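# Stow earphones in the chest's bottom drawer and close it

## Task

Pull open the lowest drawer of the little chest, place the coiled earphones inside, then push that drawer closed; at the end all drawers must be closed and the chest must still stand upright in its original spot.

## Robot and tools

Robot: two arms, left_arm and right_arm, each with six joints and a two-finger gripper. Loose objects may occasionally be nudged by an outside push. Anything that falls from the table, or is set down off it and left, means failure.

Joint order (used in every command row and every per-joint list in results): shoulder, elbow, waist, wrist pitch, wrist yaw, wrist roll. Trust this order only. Stated ranges in rad: waist -2.618 to 3.054, shoulder 0.000 to 3.142, elbow 0.000 to 3.142, wrist pitch -1.571 to 1.571, wrist yaw -1.571 to 1.571, wrist roll -2.094 to 2.094. The true ends may differ by up to 0.059 rad.

Scene frame: origin at table-top height, halfway between the two arm bases; +x points out over the table, +z up, left_arm sits on the +y side (this need not match image left/right). Results give each gripper's end_effector_position in metres and end_effector_quat_wxyz in this frame, possibly off by a few cm. The gripper's fingers point along its own +z and open along its y; the reported point lies between the pads, about 1 cm behind the tips.

Row format: 14 numbers, each in [-1, 1], always for both arms: left_arm's six joint values then its opening, then right_arm's six then its opening. Joint values are offsets, not poses: they are added to the Joint targets that held when the action (or move) began, not to the previous row. Scale: 1.0 equals 2.224 rad for shoulder, elbow, waist and 8.485 rad for the three wrist joints. The opening number is absolute: +1 fully open, -1 closed. Sending 0 for an arm's joints re-commands its current Joint targets; to keep a gripper unchanged resend its present opening, since 0 is itself a half-open command.

execute_actions(actions, cameras): actions is a list of actions; each action is a table of up to 15 rows, one row per 1/30 s step, the last row held to fill 15 steps. An action is rejected for both arms if it would push a joint more than 0.059 rad beyond its range; the whole call is rejected if any action is malformed or the first fails that check. An empty list just reports state. cameras chooses images: omitted/null/["all"] for all, [] for none; unknown names invalidate the call.

move(target, speed, blend, opening_speed, blocking, cameras): target is one 14-number row or a list of up to 15 rows, all offsets from the same starting Joint targets. Joints move together, so grippers trace curves; no collision avoidance. speed (rad/s, 0.01 to 12.57, default 0.5) caps the joint with the farthest to travel; one value or one per target. blend (rad) rounds corners of a list. opening_speed (0.2 or more, per second on the -1..+1 scale) makes finger changes gradual; use a low value when closing on fragile or soft items. Finger changes in later targets happen only once everything is at rest there. Paths under 0.5 s are slowed; over 10 s they stop short. blocking=false returns after about 0.5 s while motion continues. The result adds a move: line: done, off_target (resting more than 0.035 rad from target), moving, held, or fault, plus limits=held if steps were withheld. Neither done nor off_target tells you about contact.

wait(seconds 0 to 10): robot holds its last command; a running move continues. stop(): brakes a running move; fast moves need room. zoom_image(camera, region [x0,y0,x1,y1] pixels, max 504x504) enlarges part of a recent image. Cameras: cam_head_left, cam_head_right, cam_high, cam_low, cam_left_wrist, cam_right_wrist, each 896x504. finished_scene(scene: this scene's number) ends the scene irreversibly; call it only when the drawer holds the earphones and every drawer is shut.

Result lines: Joint positions (rad, then finger gap in m, 0.094 open) and Joint velocities (rad/s; "within noise" means stationary); Joint targets are what your next offsets add to; Tool commands shows present gripper commands; grip_measured is the opening on the command scale (reads up to ~2.7 mm wide when empty); grip_effort_nm is motor effort, negative closing, not a pad force. Joint torques include gravity and offsets; joints 1 to 3 wrap at ±28 N m. "joint sent to its limit" means a joint reached its real end; "joint command not followed" means the clearance check altered targets. Action calls also list joint positions at some steps.

Motion limits: each joint's target may lead its measured angle by at most 0.339 rad (big three) or 2.2 rad (wrists); if targets would put a gripper more than 200 mm from where it is, that arm's targets are scaled back, so large moves need several actions. Friction and weight can leave joints short, especially at long reach; tiny turns may not happen.

Gripping: a full squeeze gives roughly 50 to 64 N per pad and presses hard from about 0.05 below the first-touch reading (0.11 for small or round items). To release, command well above grip_measured.

Avoid: dropping or releasing moving items, fast impacts, slamming the drawer, shoving or tipping the chest, arms touching or one gripper closing on the other (this can end the scene), prolonged stretched or stalled pushes (motor heat: MOTOR HOT at 75 °C, fold-away fault at 90 °C, collapse at 100 °C). If an arm keeps pressing or is dragged, command its targets back past its measured positions. Thinking time lets the scene run on.

Each tool is called after "Request:" as name([rows], argument=value, ...), one row to a line, values as JSON.

## Session

Request:
execute_actions(actions=[])

Scene clock: 0.00 s.
left_arm: end_effector_position=(+0.3815, +0.3507, +0.0838) grip_measured=+1.000 grip_effort_nm=n/a end_effector_quat_wxyz=(+0.552, -0.120, +0.813, +0.140) | right_arm: end_effector_position=(+0.3892, -0.3114, +0.0842) grip_measured=+1.000 grip_effort_nm=n/a end_effector_quat_wxyz=(+0.544, +0.040, +0.838, +0.033)
Joint names: [shoulder, elbow, waist, wrist pitch, wrist yaw, wrist roll]
Joint positions: left_arm=[1.563 0.374 -0.048 0.796 -0.413 -0.063 0.094] | right_arm=[1.503 0.394 -0.058 0.69 -0.064 0.08 0.094]
Joint velocities: within noise
Joint torques (N m): no reading
Motor temperatures (°C): left_arm=[21 22 23 22 20 19 22] | right_arm=[21 25 22 19 22 22 23]
Heat: left arm: 23 °C; right arm: 25 °C.
Joint targets: left_arm=[1.557 0.381 -0.048 0.798 -0.413 -0.063] | right_arm=[1.500 0.399 -0.058 0.686 -0.064 0.080]
Tool commands: left_gripper/opening=+1.0 right_gripper/opening=+1.0

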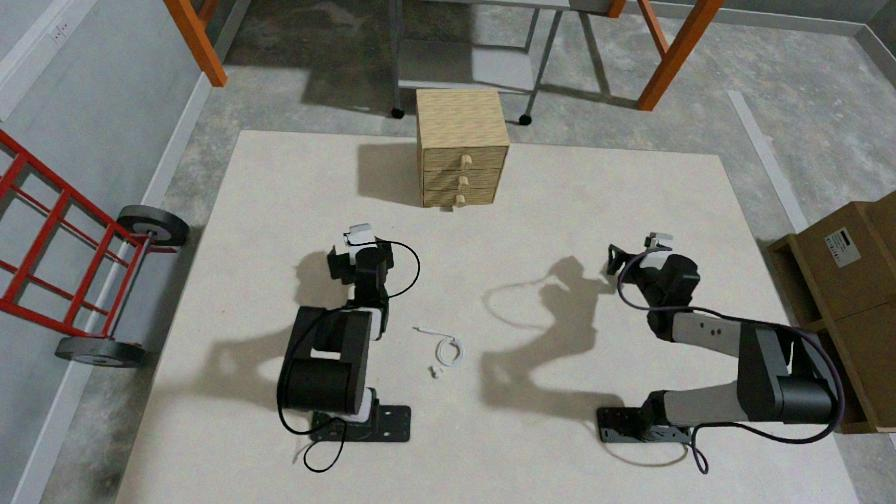

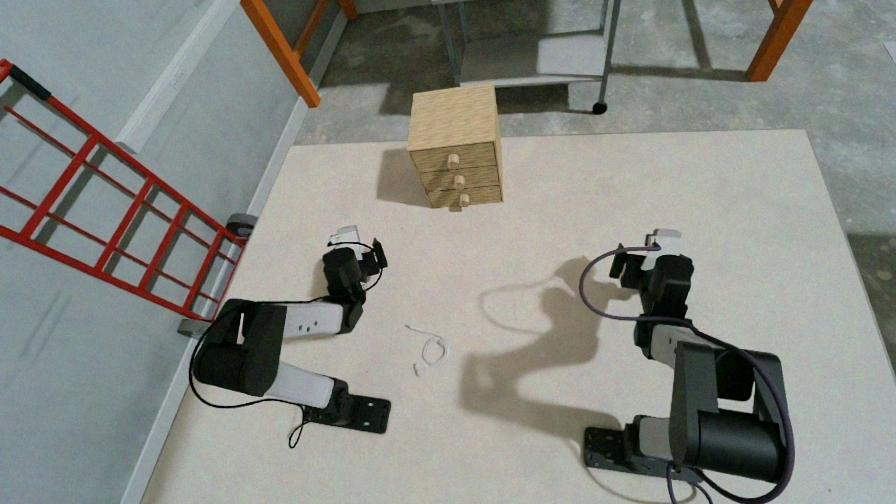

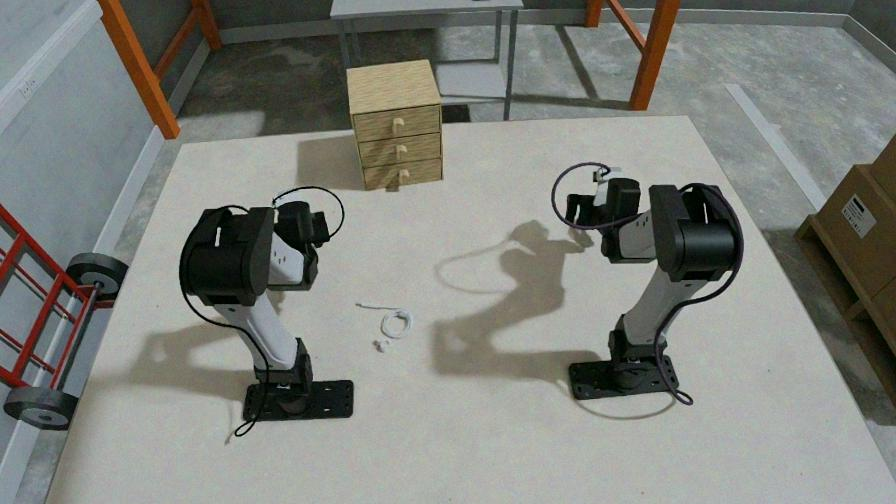

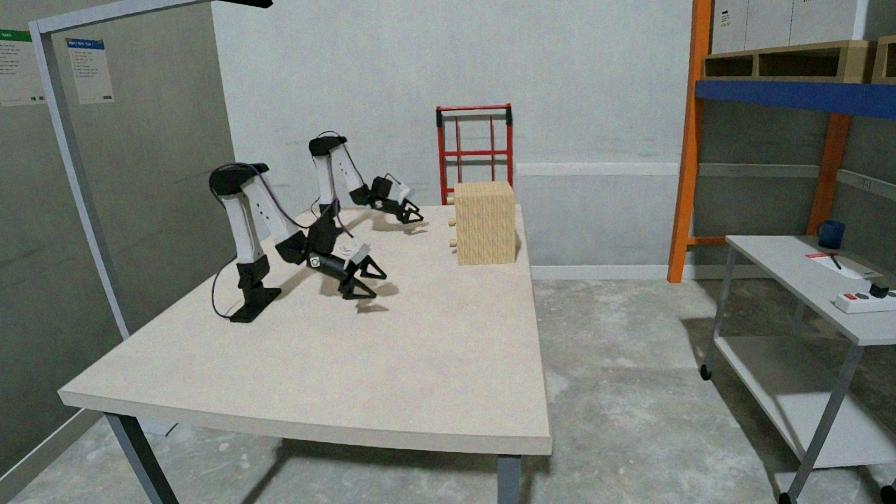

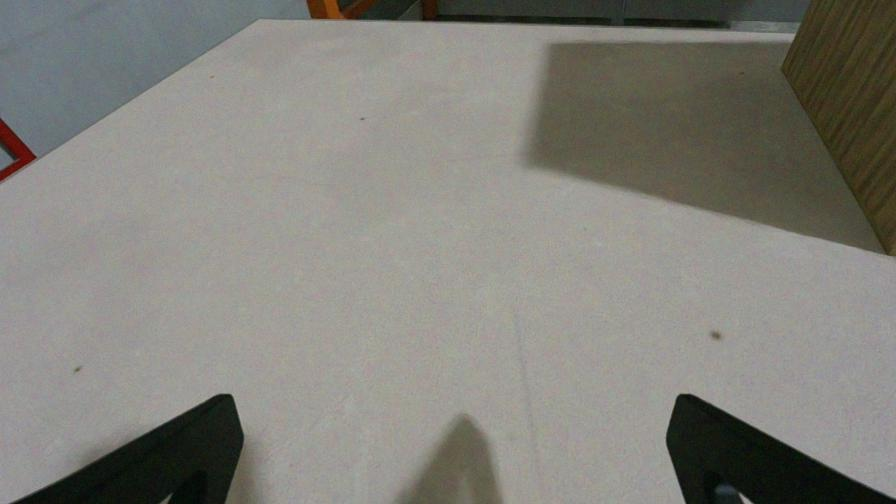

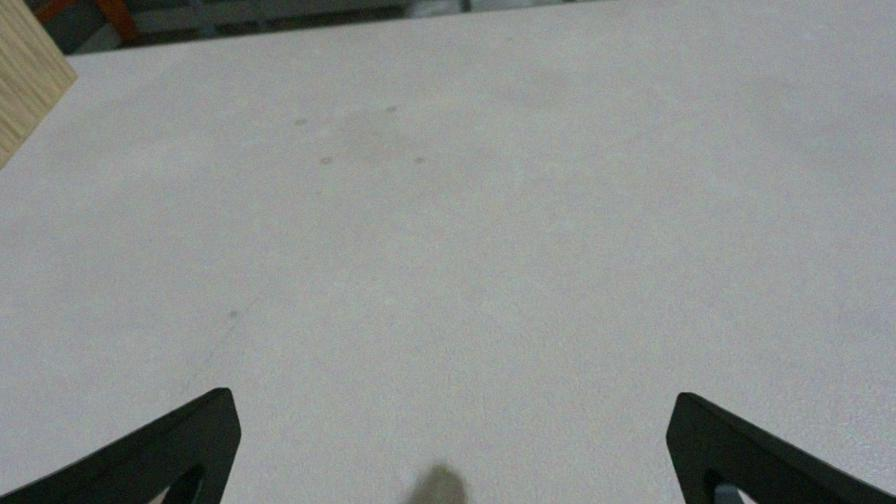

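Request:
zoom_image(camera="cam_high", region=[300, 40, 500, 200])

Request:
zoom_image(camera="cam_high", region=[330, 280, 450, 370])

Request:
zoom_image(camera="cam_head_left", region=[390, 300, 490, 390])

Request:
zoom_image(camera="cam_low", region=[400, 150, 560, 290])

Scaled by 2.520 from the camera's 896x504 image, which has a finer 1280x720 frame.

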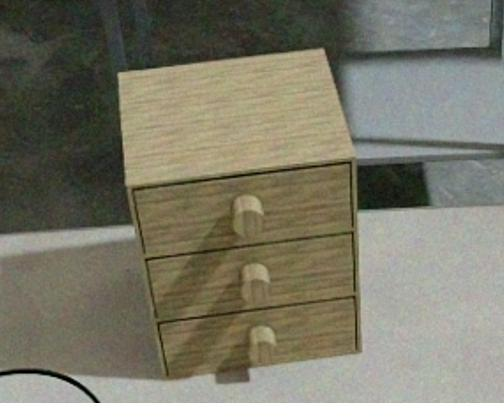

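Scaled by 4.200 from the camera's 896x504 image, which has a finer 1280x720 frame.

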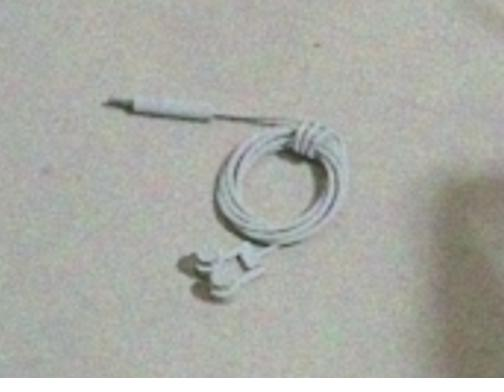

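Scaled by 5.040 from the camera's 896x504 image, which has a finer 1280x720 frame.

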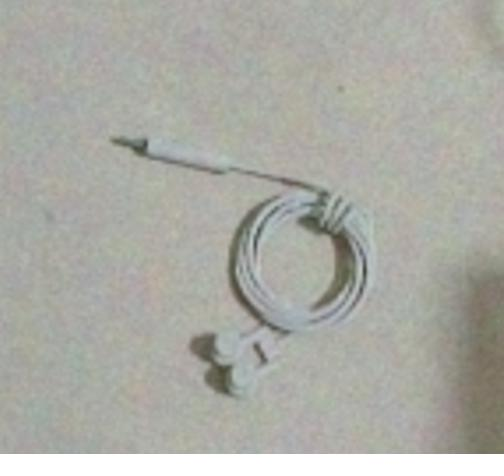

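Scaled by 3.150 from the camera's 896x504 image, which has a finer 1280x720 frame.

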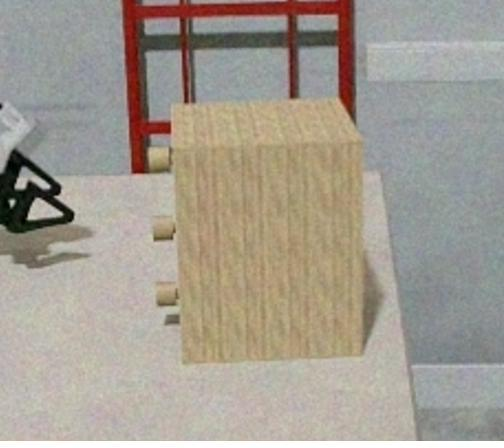

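Request:
zoom_image(camera="cam_high", region=[540, 140, 700, 270])

Request:
zoom_image(camera="cam_head_left", region=[580, 210, 740, 350])

Request:
zoom_image(camera="cam_low", region=[300, 170, 480, 310])

Scaled by 3.150 from the camera's 896x504 image, which has a finer 1280x720 frame.

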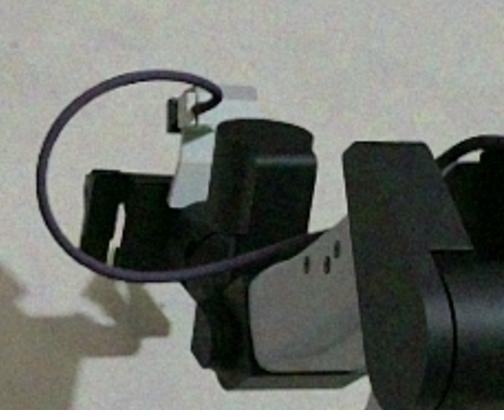

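Scaled by 3.150 from the camera's 896x504 image, which has a finer 1280x720 frame.

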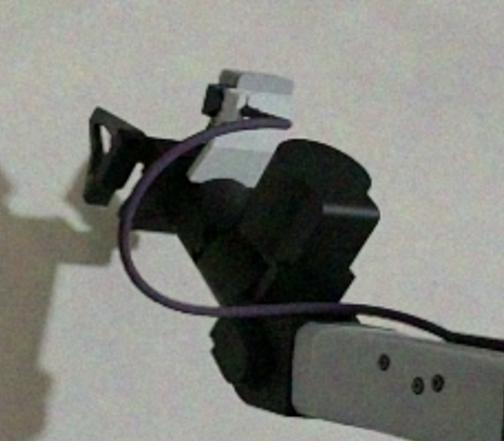

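Scaled by 2.800 from the camera's 896x504 image, which has a finer 1280x720 frame.

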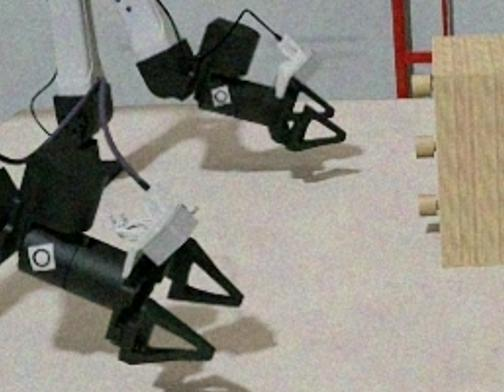

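Request:
move([
  [-0.0481, 0.2783, -0.1583, -0.1176, 0.0369, 0.0074, 1, 0, 0, 0, 0, 0, 0, 1],
  [-0.0585, 0.3471, -0.3723, -0.2468, 0.0487, 0.0074, 1, 0, 0, 0, 0, 0, 0, 1],
], speed=1.0, blend=0.15)

Scene clock: 118.17 s.
left_arm: end_effector_position=(+0.1482, +0.1268, +0.1088) grip_measured=+1.000 grip_effort_nm=0.042 end_effector_quat_wxyz=(-0.017, +0.416, +0.909, +0.012) | right_arm: end_effector_position=(+0.3892, -0.3114, +0.0842) grip_measured=+1.000 grip_effort_nm=-0.017 end_effector_quat_wxyz=(+0.544, +0.040, +0.838, +0.033)
Joint names: [shoulder, elbow, waist, wrist pitch, wrist yaw, wrist roll]
Joint positions: left_arm=[1.444 1.12 -0.869 -1.288 -0.008 -0.01 0.094] | right_arm=[1.503 0.394 -0.058 0.69 -0.064 0.08 0.094]
Joint velocities: within noise
Joint torques (N m): left_arm=[-5.12 7.97 -0.68 0.04 0.03 0.11] | right_arm=[-6.43 5.85 0.23 2.25 -0.16 -0.05]
Motor temperatures (°C): left_arm=[25 27 23 32 20 19 22] | right_arm=[25 33 22 29 22 22 23]
Heat: left arm: 32 °C; right arm: 33 °C.
Joint targets: left_arm=[1.427 1.153 -0.876 -1.296 0.001 0.000] | right_arm=[1.500 0.399 -0.058 0.686 -0.064 0.080]
move: done

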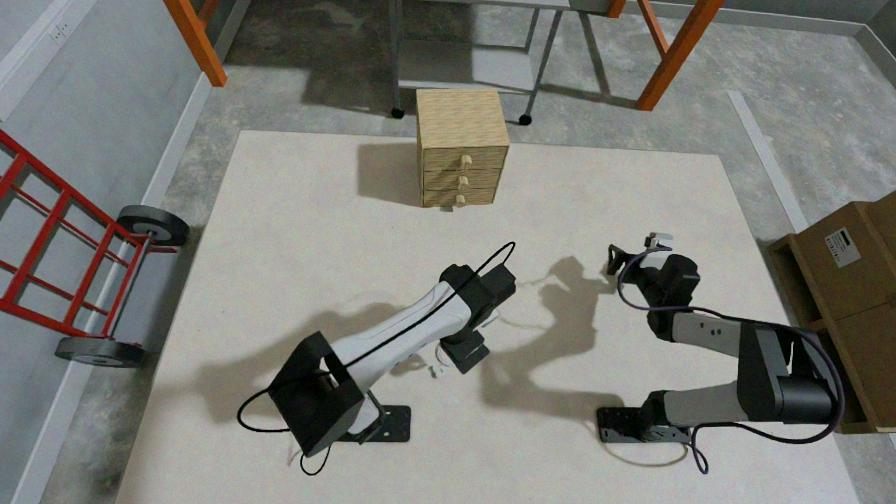

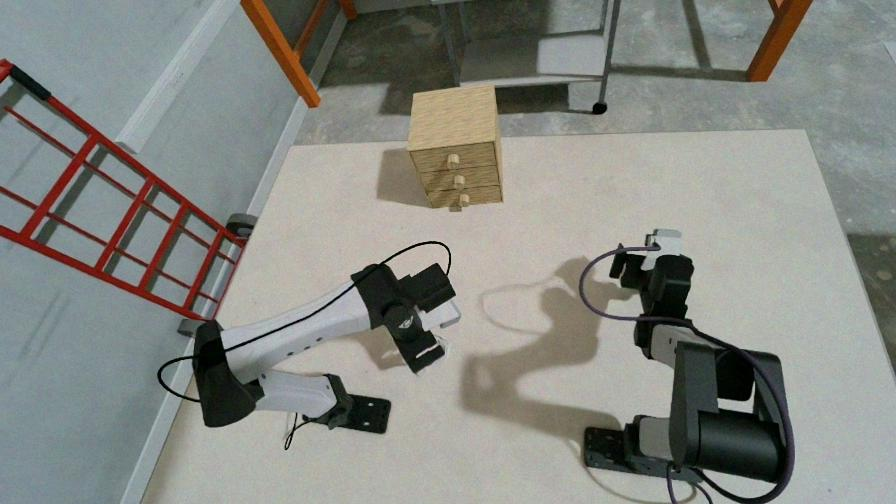

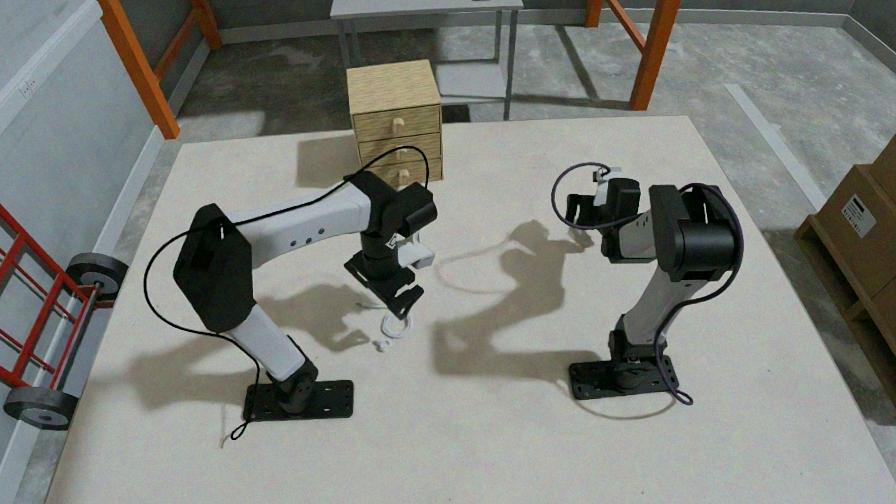

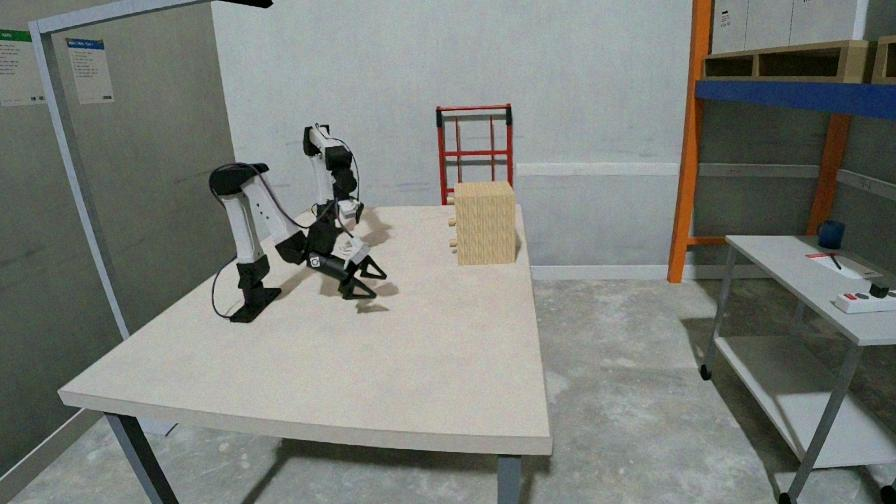

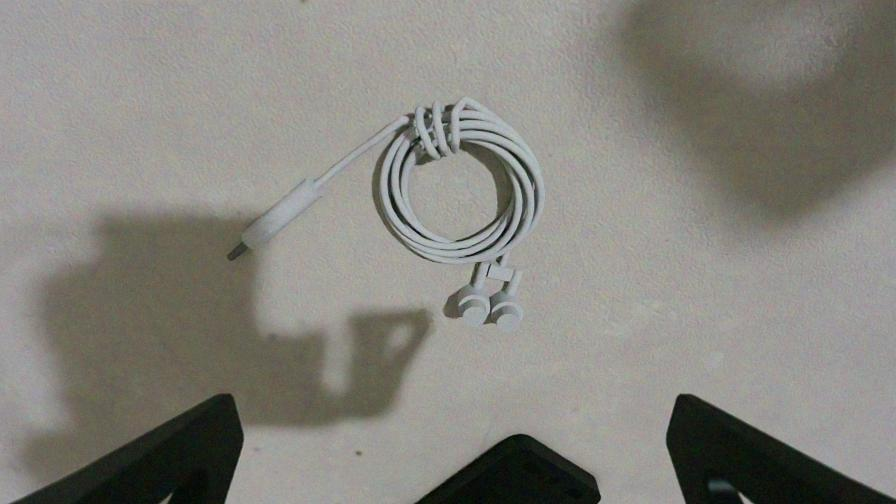

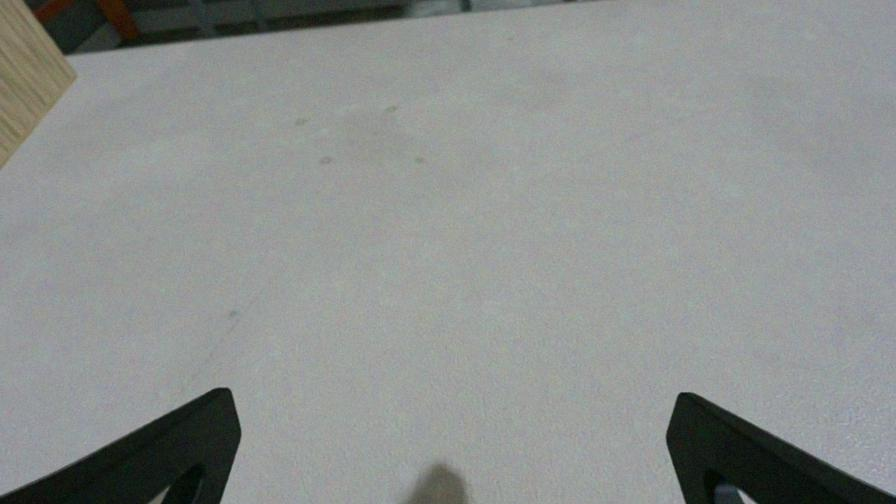

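Request:
move(target=[0, 0, 0, 0, 0, 0, -0.7, 0, 0, 0, 0, 0, 0, 1], cameras=["cam_left_wrist"])

Scene clock: 127.57 s.
left_arm: end_effector_position=(+0.1480, +0.1271, +0.1088) grip_measured=-0.697 grip_effort_nm=-0.090 end_effector_quat_wxyz=(-0.017, +0.416, +0.909, +0.013) | right_arm: end_effector_position=(+0.3892, -0.3114, +0.0842) grip_measured=+1.000 grip_effort_nm=-0.012 end_effector_quat_wxyz=(+0.544, +0.040, +0.838, +0.033)
Joint names: [shoulder, elbow, waist, wrist pitch, wrist yaw, wrist roll]
Joint positions: left_arm=[1.444 1.12 -0.869 -1.29 -0.008 -0.01 0.014] | right_arm=[1.503 0.394 -0.058 0.69 -0.064 0.08 0.094]
Joint velocities: within noise
Joint torques (N m): left_arm=[-5.12 7.92 -0.7 0.05 0.01 0.11] | right_arm=[-6.56 5.86 0.2 2.28 -0.07 -0.02]
Motor temperatures (°C): left_arm=[25 28 23 30 20 19 22] | right_arm=[25 34 22 30 22 22 23]
Heat: left arm: 30 °C; right arm: 34 °C.
Joint targets: left_arm=[1.427 1.153 -0.876 -1.296 0.000 0.000] | right_arm=[1.500 0.399 -0.058 0.686 -0.064 0.080]
move: done
Images, in order (width x height): cam_left_wrist 896x504.

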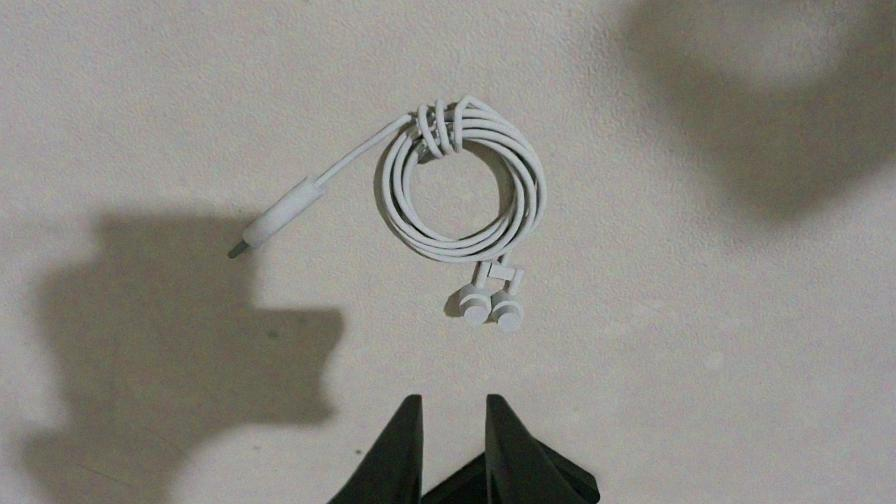

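Request:
move(target=[0.2127, -0.1169, 0.0931, 0.1949, -0.0774, -0.0513, 0.3, 0, 0, 0, 0, 0, 0, 1], speed=1.0)

Scene clock: 185.80 s.
left_arm: end_effector_position=(+0.4220, +0.0951, +0.0653) grip_measured=+0.298 grip_effort_nm=0.168 end_effector_quat_wxyz=(+0.509, -0.034, +0.860, +0.021) | right_arm: end_effector_position=(+0.3892, -0.3114, +0.0842) grip_measured=+1.000 grip_effort_nm=-0.007 end_effector_quat_wxyz=(+0.544, +0.040, +0.838, +0.033)
Joint names: [shoulder, elbow, waist, wrist pitch, wrist yaw, wrist roll]
Joint positions: left_arm=[1.893 0.906 -0.674 0.342 -0.645 -0.424 0.061] | right_arm=[1.503 0.394 -0.058 0.69 -0.064 0.08 0.094]
Joint velocities: within noise
Joint torques (N m): left_arm=[-6.61 4.19 0.38 1.49 -0.41 -0.15] | right_arm=[-6.53 5.89 0.01 2.24 -0.09 -0.05]
Motor temperatures (°C): left_arm=[27 31 23 26 20 19 22] | right_arm=[25 35 22 32 22 22 23]
Heat: left arm: 31 °C; right arm: 35 °C.
Joint targets: left_arm=[1.900 0.893 -0.669 0.357 -0.656 -0.435] | right_arm=[1.500 0.399 -0.058 0.686 -0.064 0.080]
move: done

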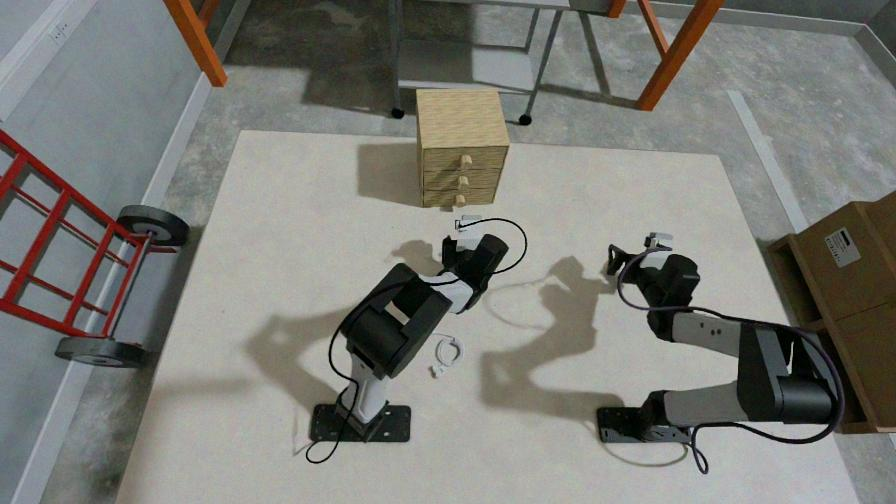

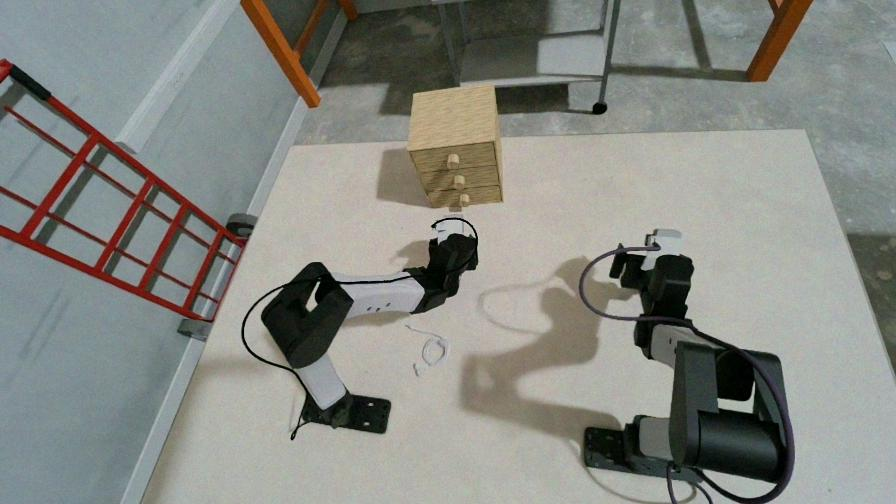

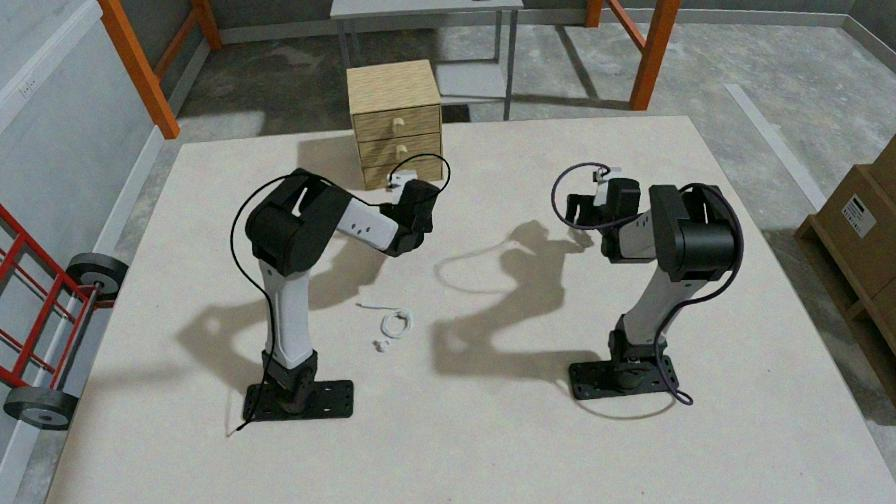

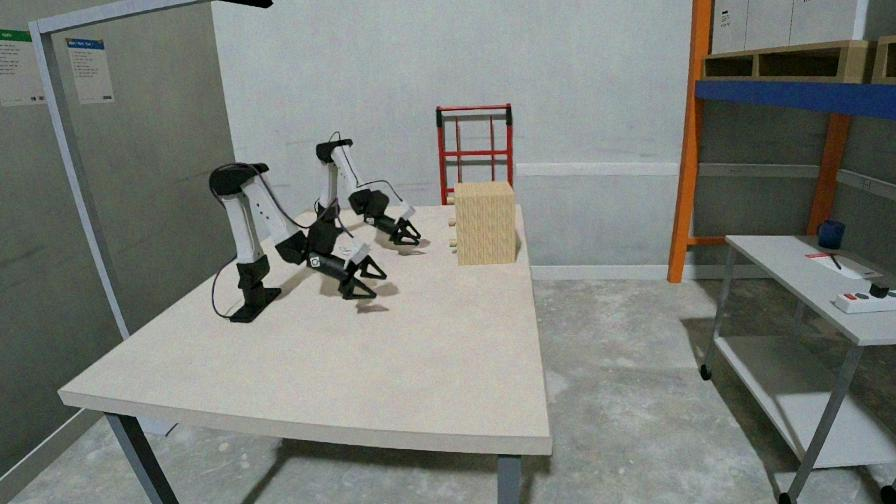

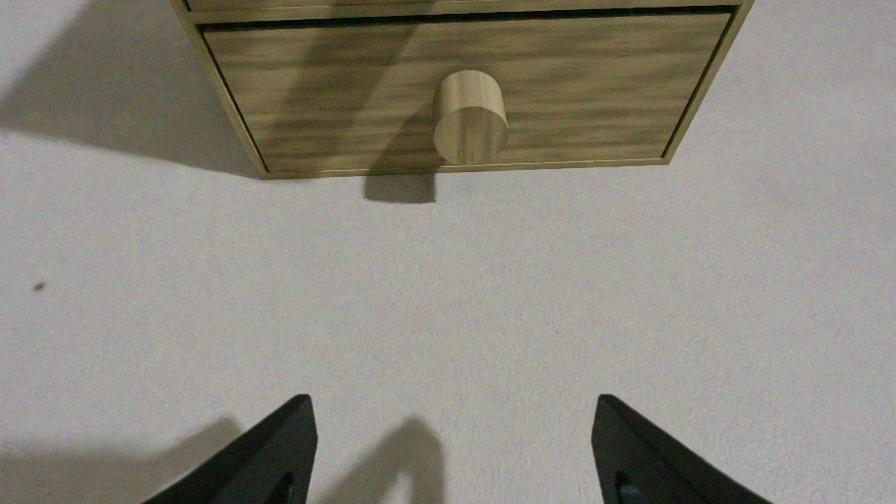

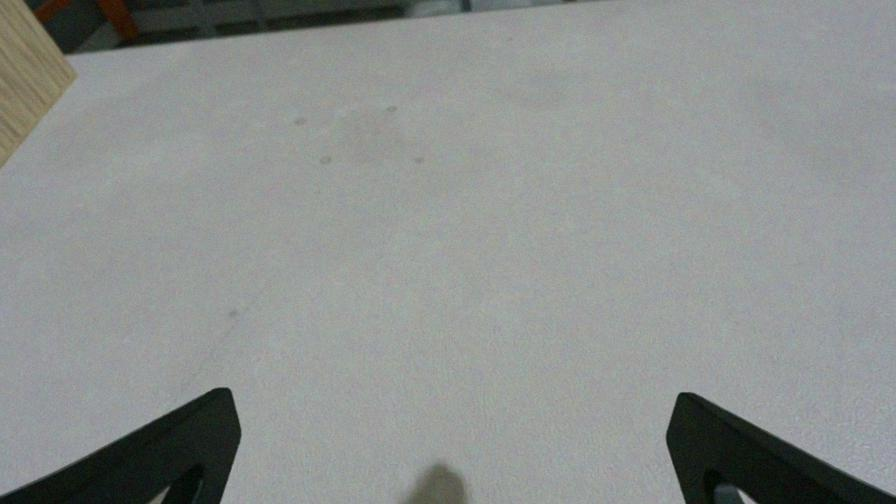

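Request:
move(target=[0.1219, 0.1452, 0.0463, -0.0019, 0.0079, 0.0072, 0.3, 0, 0, 0, 0, 0, 0, 1], speed=0.5, cameras=["cam_left_wrist", "cam_low", "cam_high"])

Scene clock: 237.37 s.
left_arm: end_effector_position=(+0.4964, +0.0965, +0.0343) grip_measured=+0.298 grip_effort_nm=0.159 end_effector_quat_wxyz=(+0.503, -0.053, +0.862, +0.036) | right_arm: end_effector_position=(+0.3892, -0.3114, +0.0842) grip_measured=+1.000 grip_effort_nm=-0.012 end_effector_quat_wxyz=(+0.544, +0.040, +0.838, +0.033)
Joint names: [shoulder, elbow, waist, wrist pitch, wrist yaw, wrist roll]
Joint positions: left_arm=[2.163 1.185 -0.57 0.342 -0.598 -0.384 0.061] | right_arm=[1.503 0.394 -0.058 0.69 -0.064 0.08 0.094]
Joint velocities: within noise
Joint torques (N m): left_arm=[-8.35 7.82 0.32 1.38 -0.2 0.1] | right_arm=[-6.6 6.06 0.31 2.24 -0.12 -0.09]
Motor temperatures (°C): left_arm=[29 30 23 30 20 19 22] | right_arm=[25 35 22 33 22 22 23]
Heat: left arm: 30 °C; right arm: 35 °C.
Joint targets: left_arm=[2.171 1.216 -0.566 0.341 -0.589 -0.374] | right_arm=[1.500 0.399 -0.058 0.686 -0.064 0.080]
move: done
Images, in order (width x height): cam_high 896x504, cam_low 896x504, cam_left_wrist 896x504.

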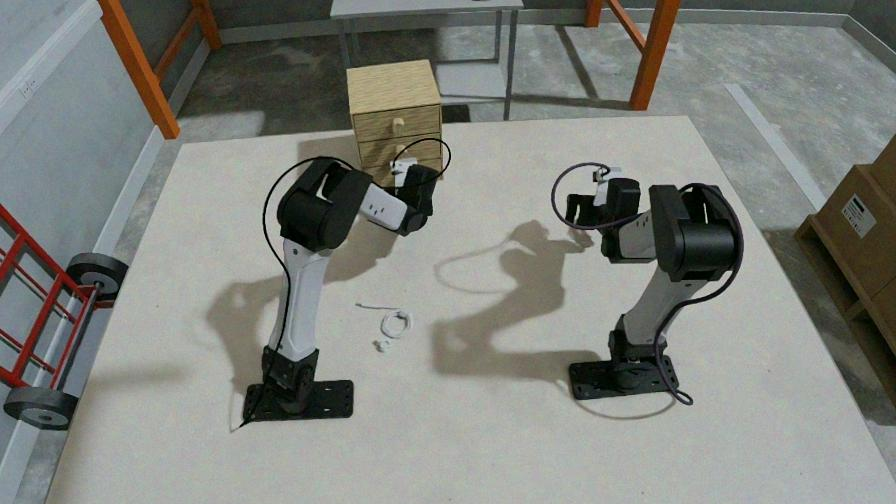

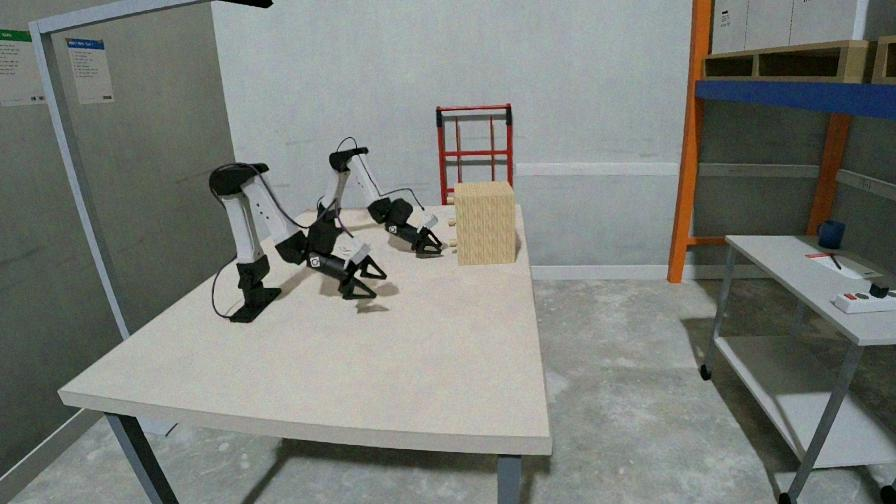

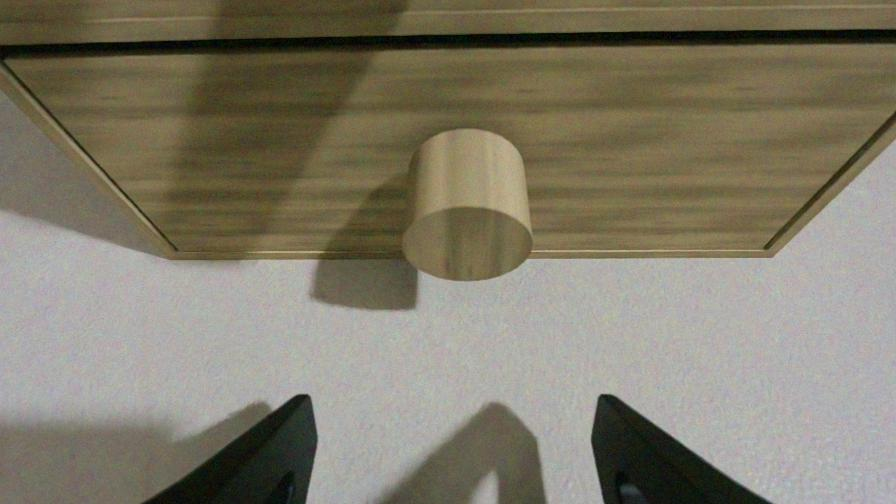

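Request:
zoom_image(camera="cam_low", region=[380, 180, 500, 280])

Request:
zoom_image(camera="cam_left_wrist", region=[300, 100, 700, 400])

Scaled by 4.200 from the camera's 896x504 image, which has a finer 1280x720 frame.

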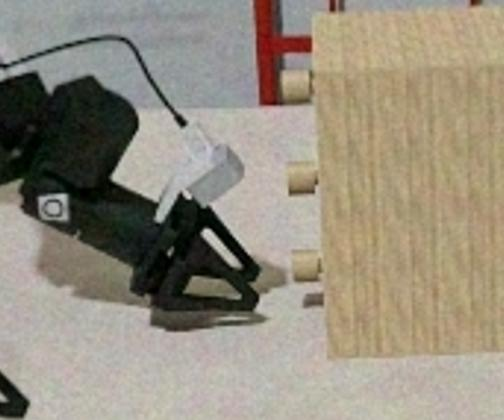

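Scaled by 1.260 from the camera's 896x504 image, which has a finer 1280x720 frame.

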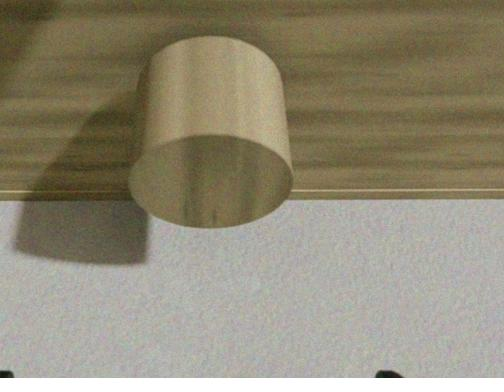

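Request:
move(target=[-0.004, 0.0337, 0.0054, -0.0097, 0.0006, 0.0006, 0.3, 0, 0, 0, 0, 0, 0, 1], speed=0.3, cameras=["cam_left_wrist", "cam_low"])

Request:
zoom_image(camera="cam_low", region=[390, 180, 510, 280])

Scene clock: 345.03 s.
left_arm: end_effector_position=(+0.5080, +0.0927, +0.0482) grip_measured=+0.298 grip_effort_nm=0.164 end_effector_quat_wxyz=(+0.501, -0.052, +0.863, +0.038) | right_arm: end_effector_position=(+0.3892, -0.3114, +0.0842) grip_measured=+1.000 grip_effort_nm=-0.017 end_effector_quat_wxyz=(+0.544, +0.040, +0.838, +0.033)
Joint names: [shoulder, elbow, waist, wrist pitch, wrist yaw, wrist roll]
Joint positions: left_arm=[2.163 1.262 -0.563 0.261 -0.592 -0.379 0.061] | right_arm=[1.503 0.394 -0.058 0.69 -0.064 0.08 0.094]
Joint velocities: within noise
Joint torques (N m): left_arm=[-9.28 7.84 0.8 1.36 -0.19 0.1] | right_arm=[-6.48 5.83 0.14 2.27 -0.1 -0.07]
Motor temperatures (°C): left_arm=[35 38 23 31 20 19 22] | right_arm=[26 37 22 35 22 22 23]
Heat: left arm: 38 °C; right arm: 37 °C.
Joint targets: left_arm=[2.162 1.291 -0.554 0.259 -0.584 -0.369] | right_arm=[1.500 0.399 -0.058 0.686 -0.064 0.080]
move: done
Images, in order (width x height): cam_low 896x504, cam_left_wrist 896x504.

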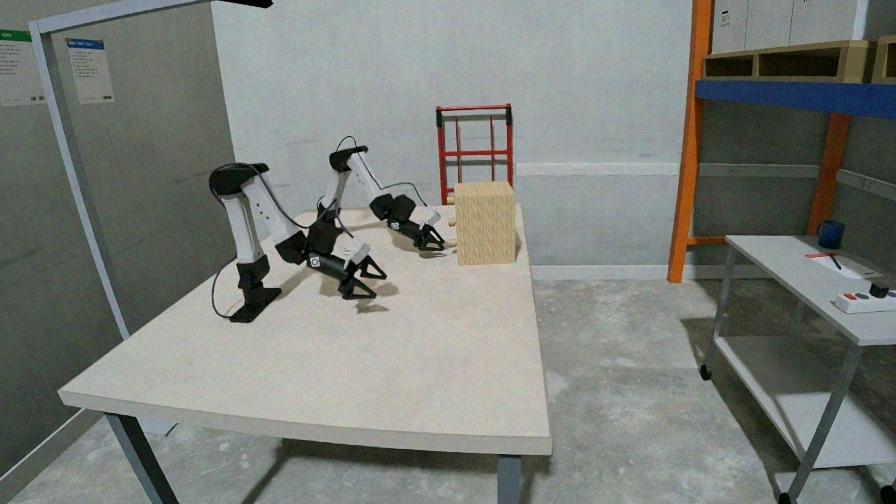

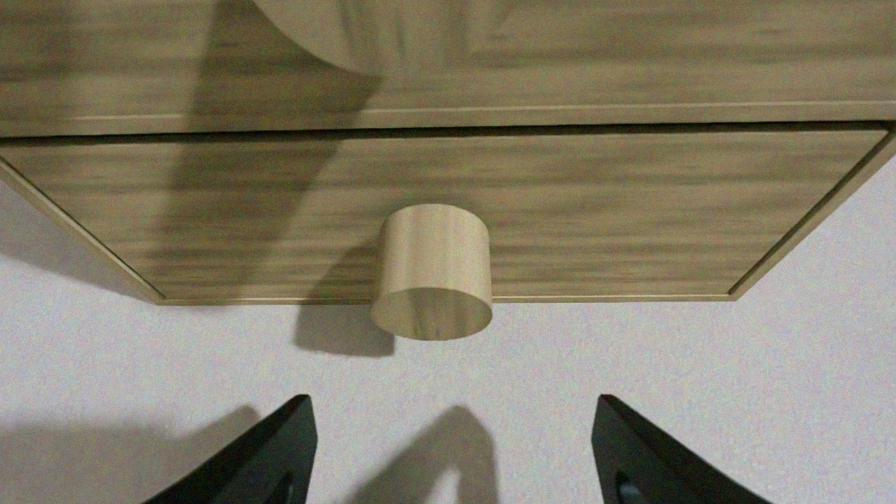

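Scaled by 4.200 from the camera's 896x504 image, which has a finer 1280x720 frame.

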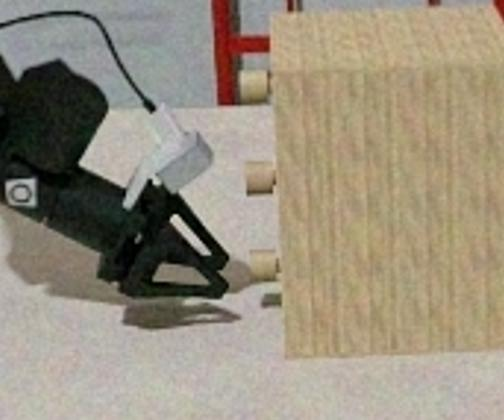

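Request:
move(target=[0.0241, 0.0514, 0.0224, -0.00526, 0.00436, 0.00352, 0.3, 0, 0, 0, 0, 0, 0, 1], speed=0.2, cameras=["cam_left_wrist", "cam_low"])

Request:
zoom_image(camera="cam_low", region=[390, 180, 510, 280])

Scene clock: 368.30 s.
left_arm: end_effector_position=(+0.5380, +0.1036, +0.0584) grip_measured=+0.298 grip_effort_nm=0.168 end_effector_quat_wxyz=(+0.503, -0.058, +0.861, +0.037) | right_arm: end_effector_position=(+0.3892, -0.3114, +0.0842) grip_measured=+1.000 grip_effort_nm=-0.012 end_effector_quat_wxyz=(+0.544, +0.040, +0.838, +0.033)
Joint names: [shoulder, elbow, waist, wrist pitch, wrist yaw, wrist roll]
Joint positions: left_arm=[2.205 1.373 -0.509 0.217 -0.556 -0.349 0.061] | right_arm=[1.503 0.394 -0.058 0.69 -0.064 0.08 0.094]
Joint velocities: within noise
Joint torques (N m): left_arm=[-8.81 8.32 0.35 1.42 -0.16 0.09] | right_arm=[-6.45 5.86 0.36 2.23 -0.12 -0.07]
Motor temperatures (°C): left_arm=[37 37 23 33 20 19 22] | right_arm=[26 37 22 35 22 22 23]
Heat: left arm: 37 °C; right arm: 37 °C.
Joint targets: left_arm=[2.216 1.405 -0.504 0.214 -0.547 -0.339] | right_arm=[1.500 0.399 -0.058 0.686 -0.064 0.080]
move: done
Images, in order (width x height): cam_low 896x504, cam_left_wrist 896x504.

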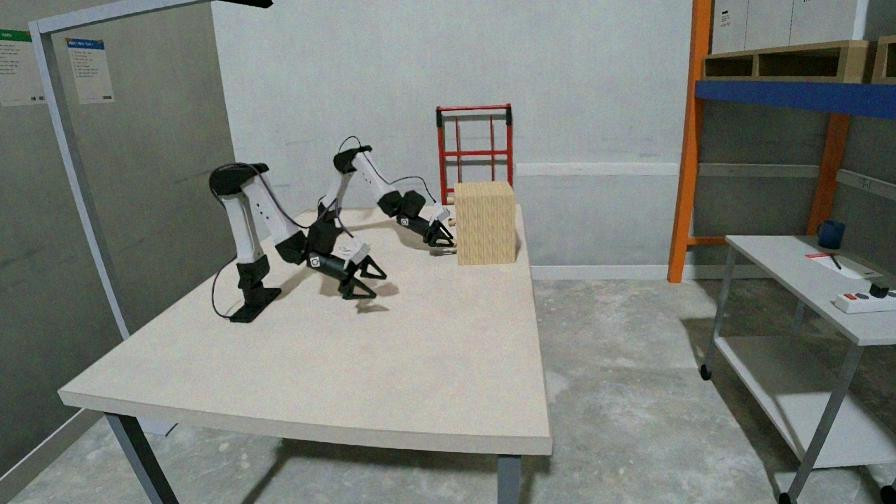

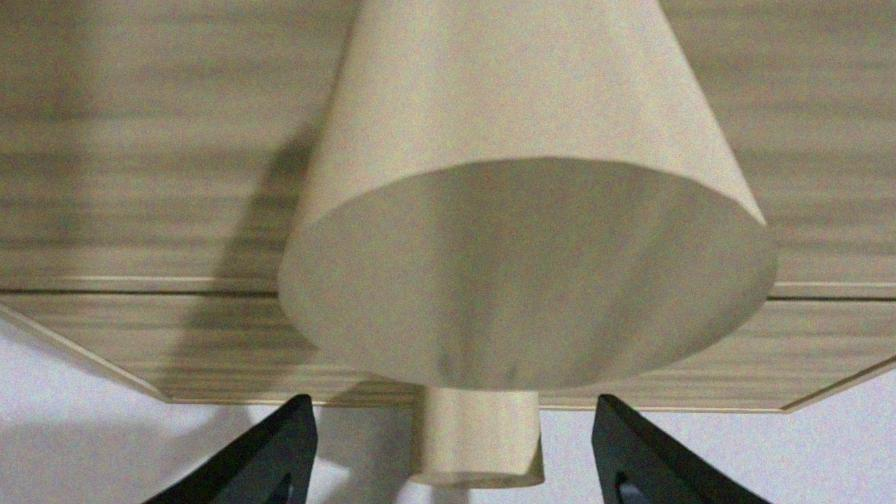

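Scaled by 4.200 from the camera's 896x504 image, which has a finer 1280x720 frame.

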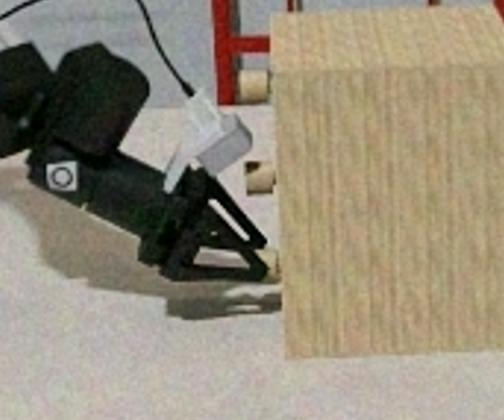

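Request:
zoom_image(camera="cam_low", region=[425, 215, 475, 265])

Request:
zoom_image(camera="cam_left_wrist", region=[250, 350, 650, 504])

Scaled by 10.080 from the camera's 896x504 image, which has a finer 1280x720 frame.

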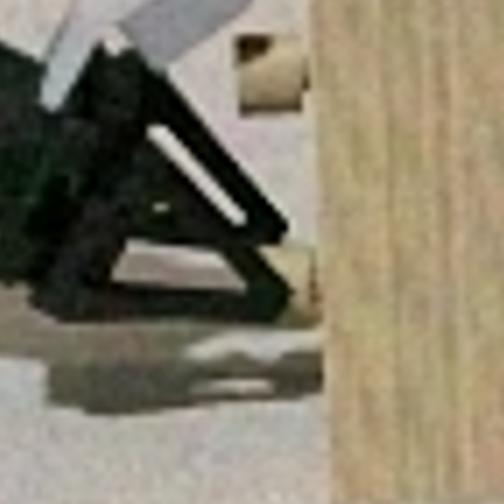

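Scaled by 1.260 from the camera's 896x504 image, which has a finer 1280x720 frame.

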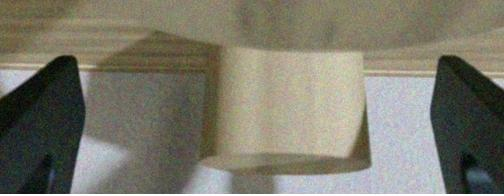

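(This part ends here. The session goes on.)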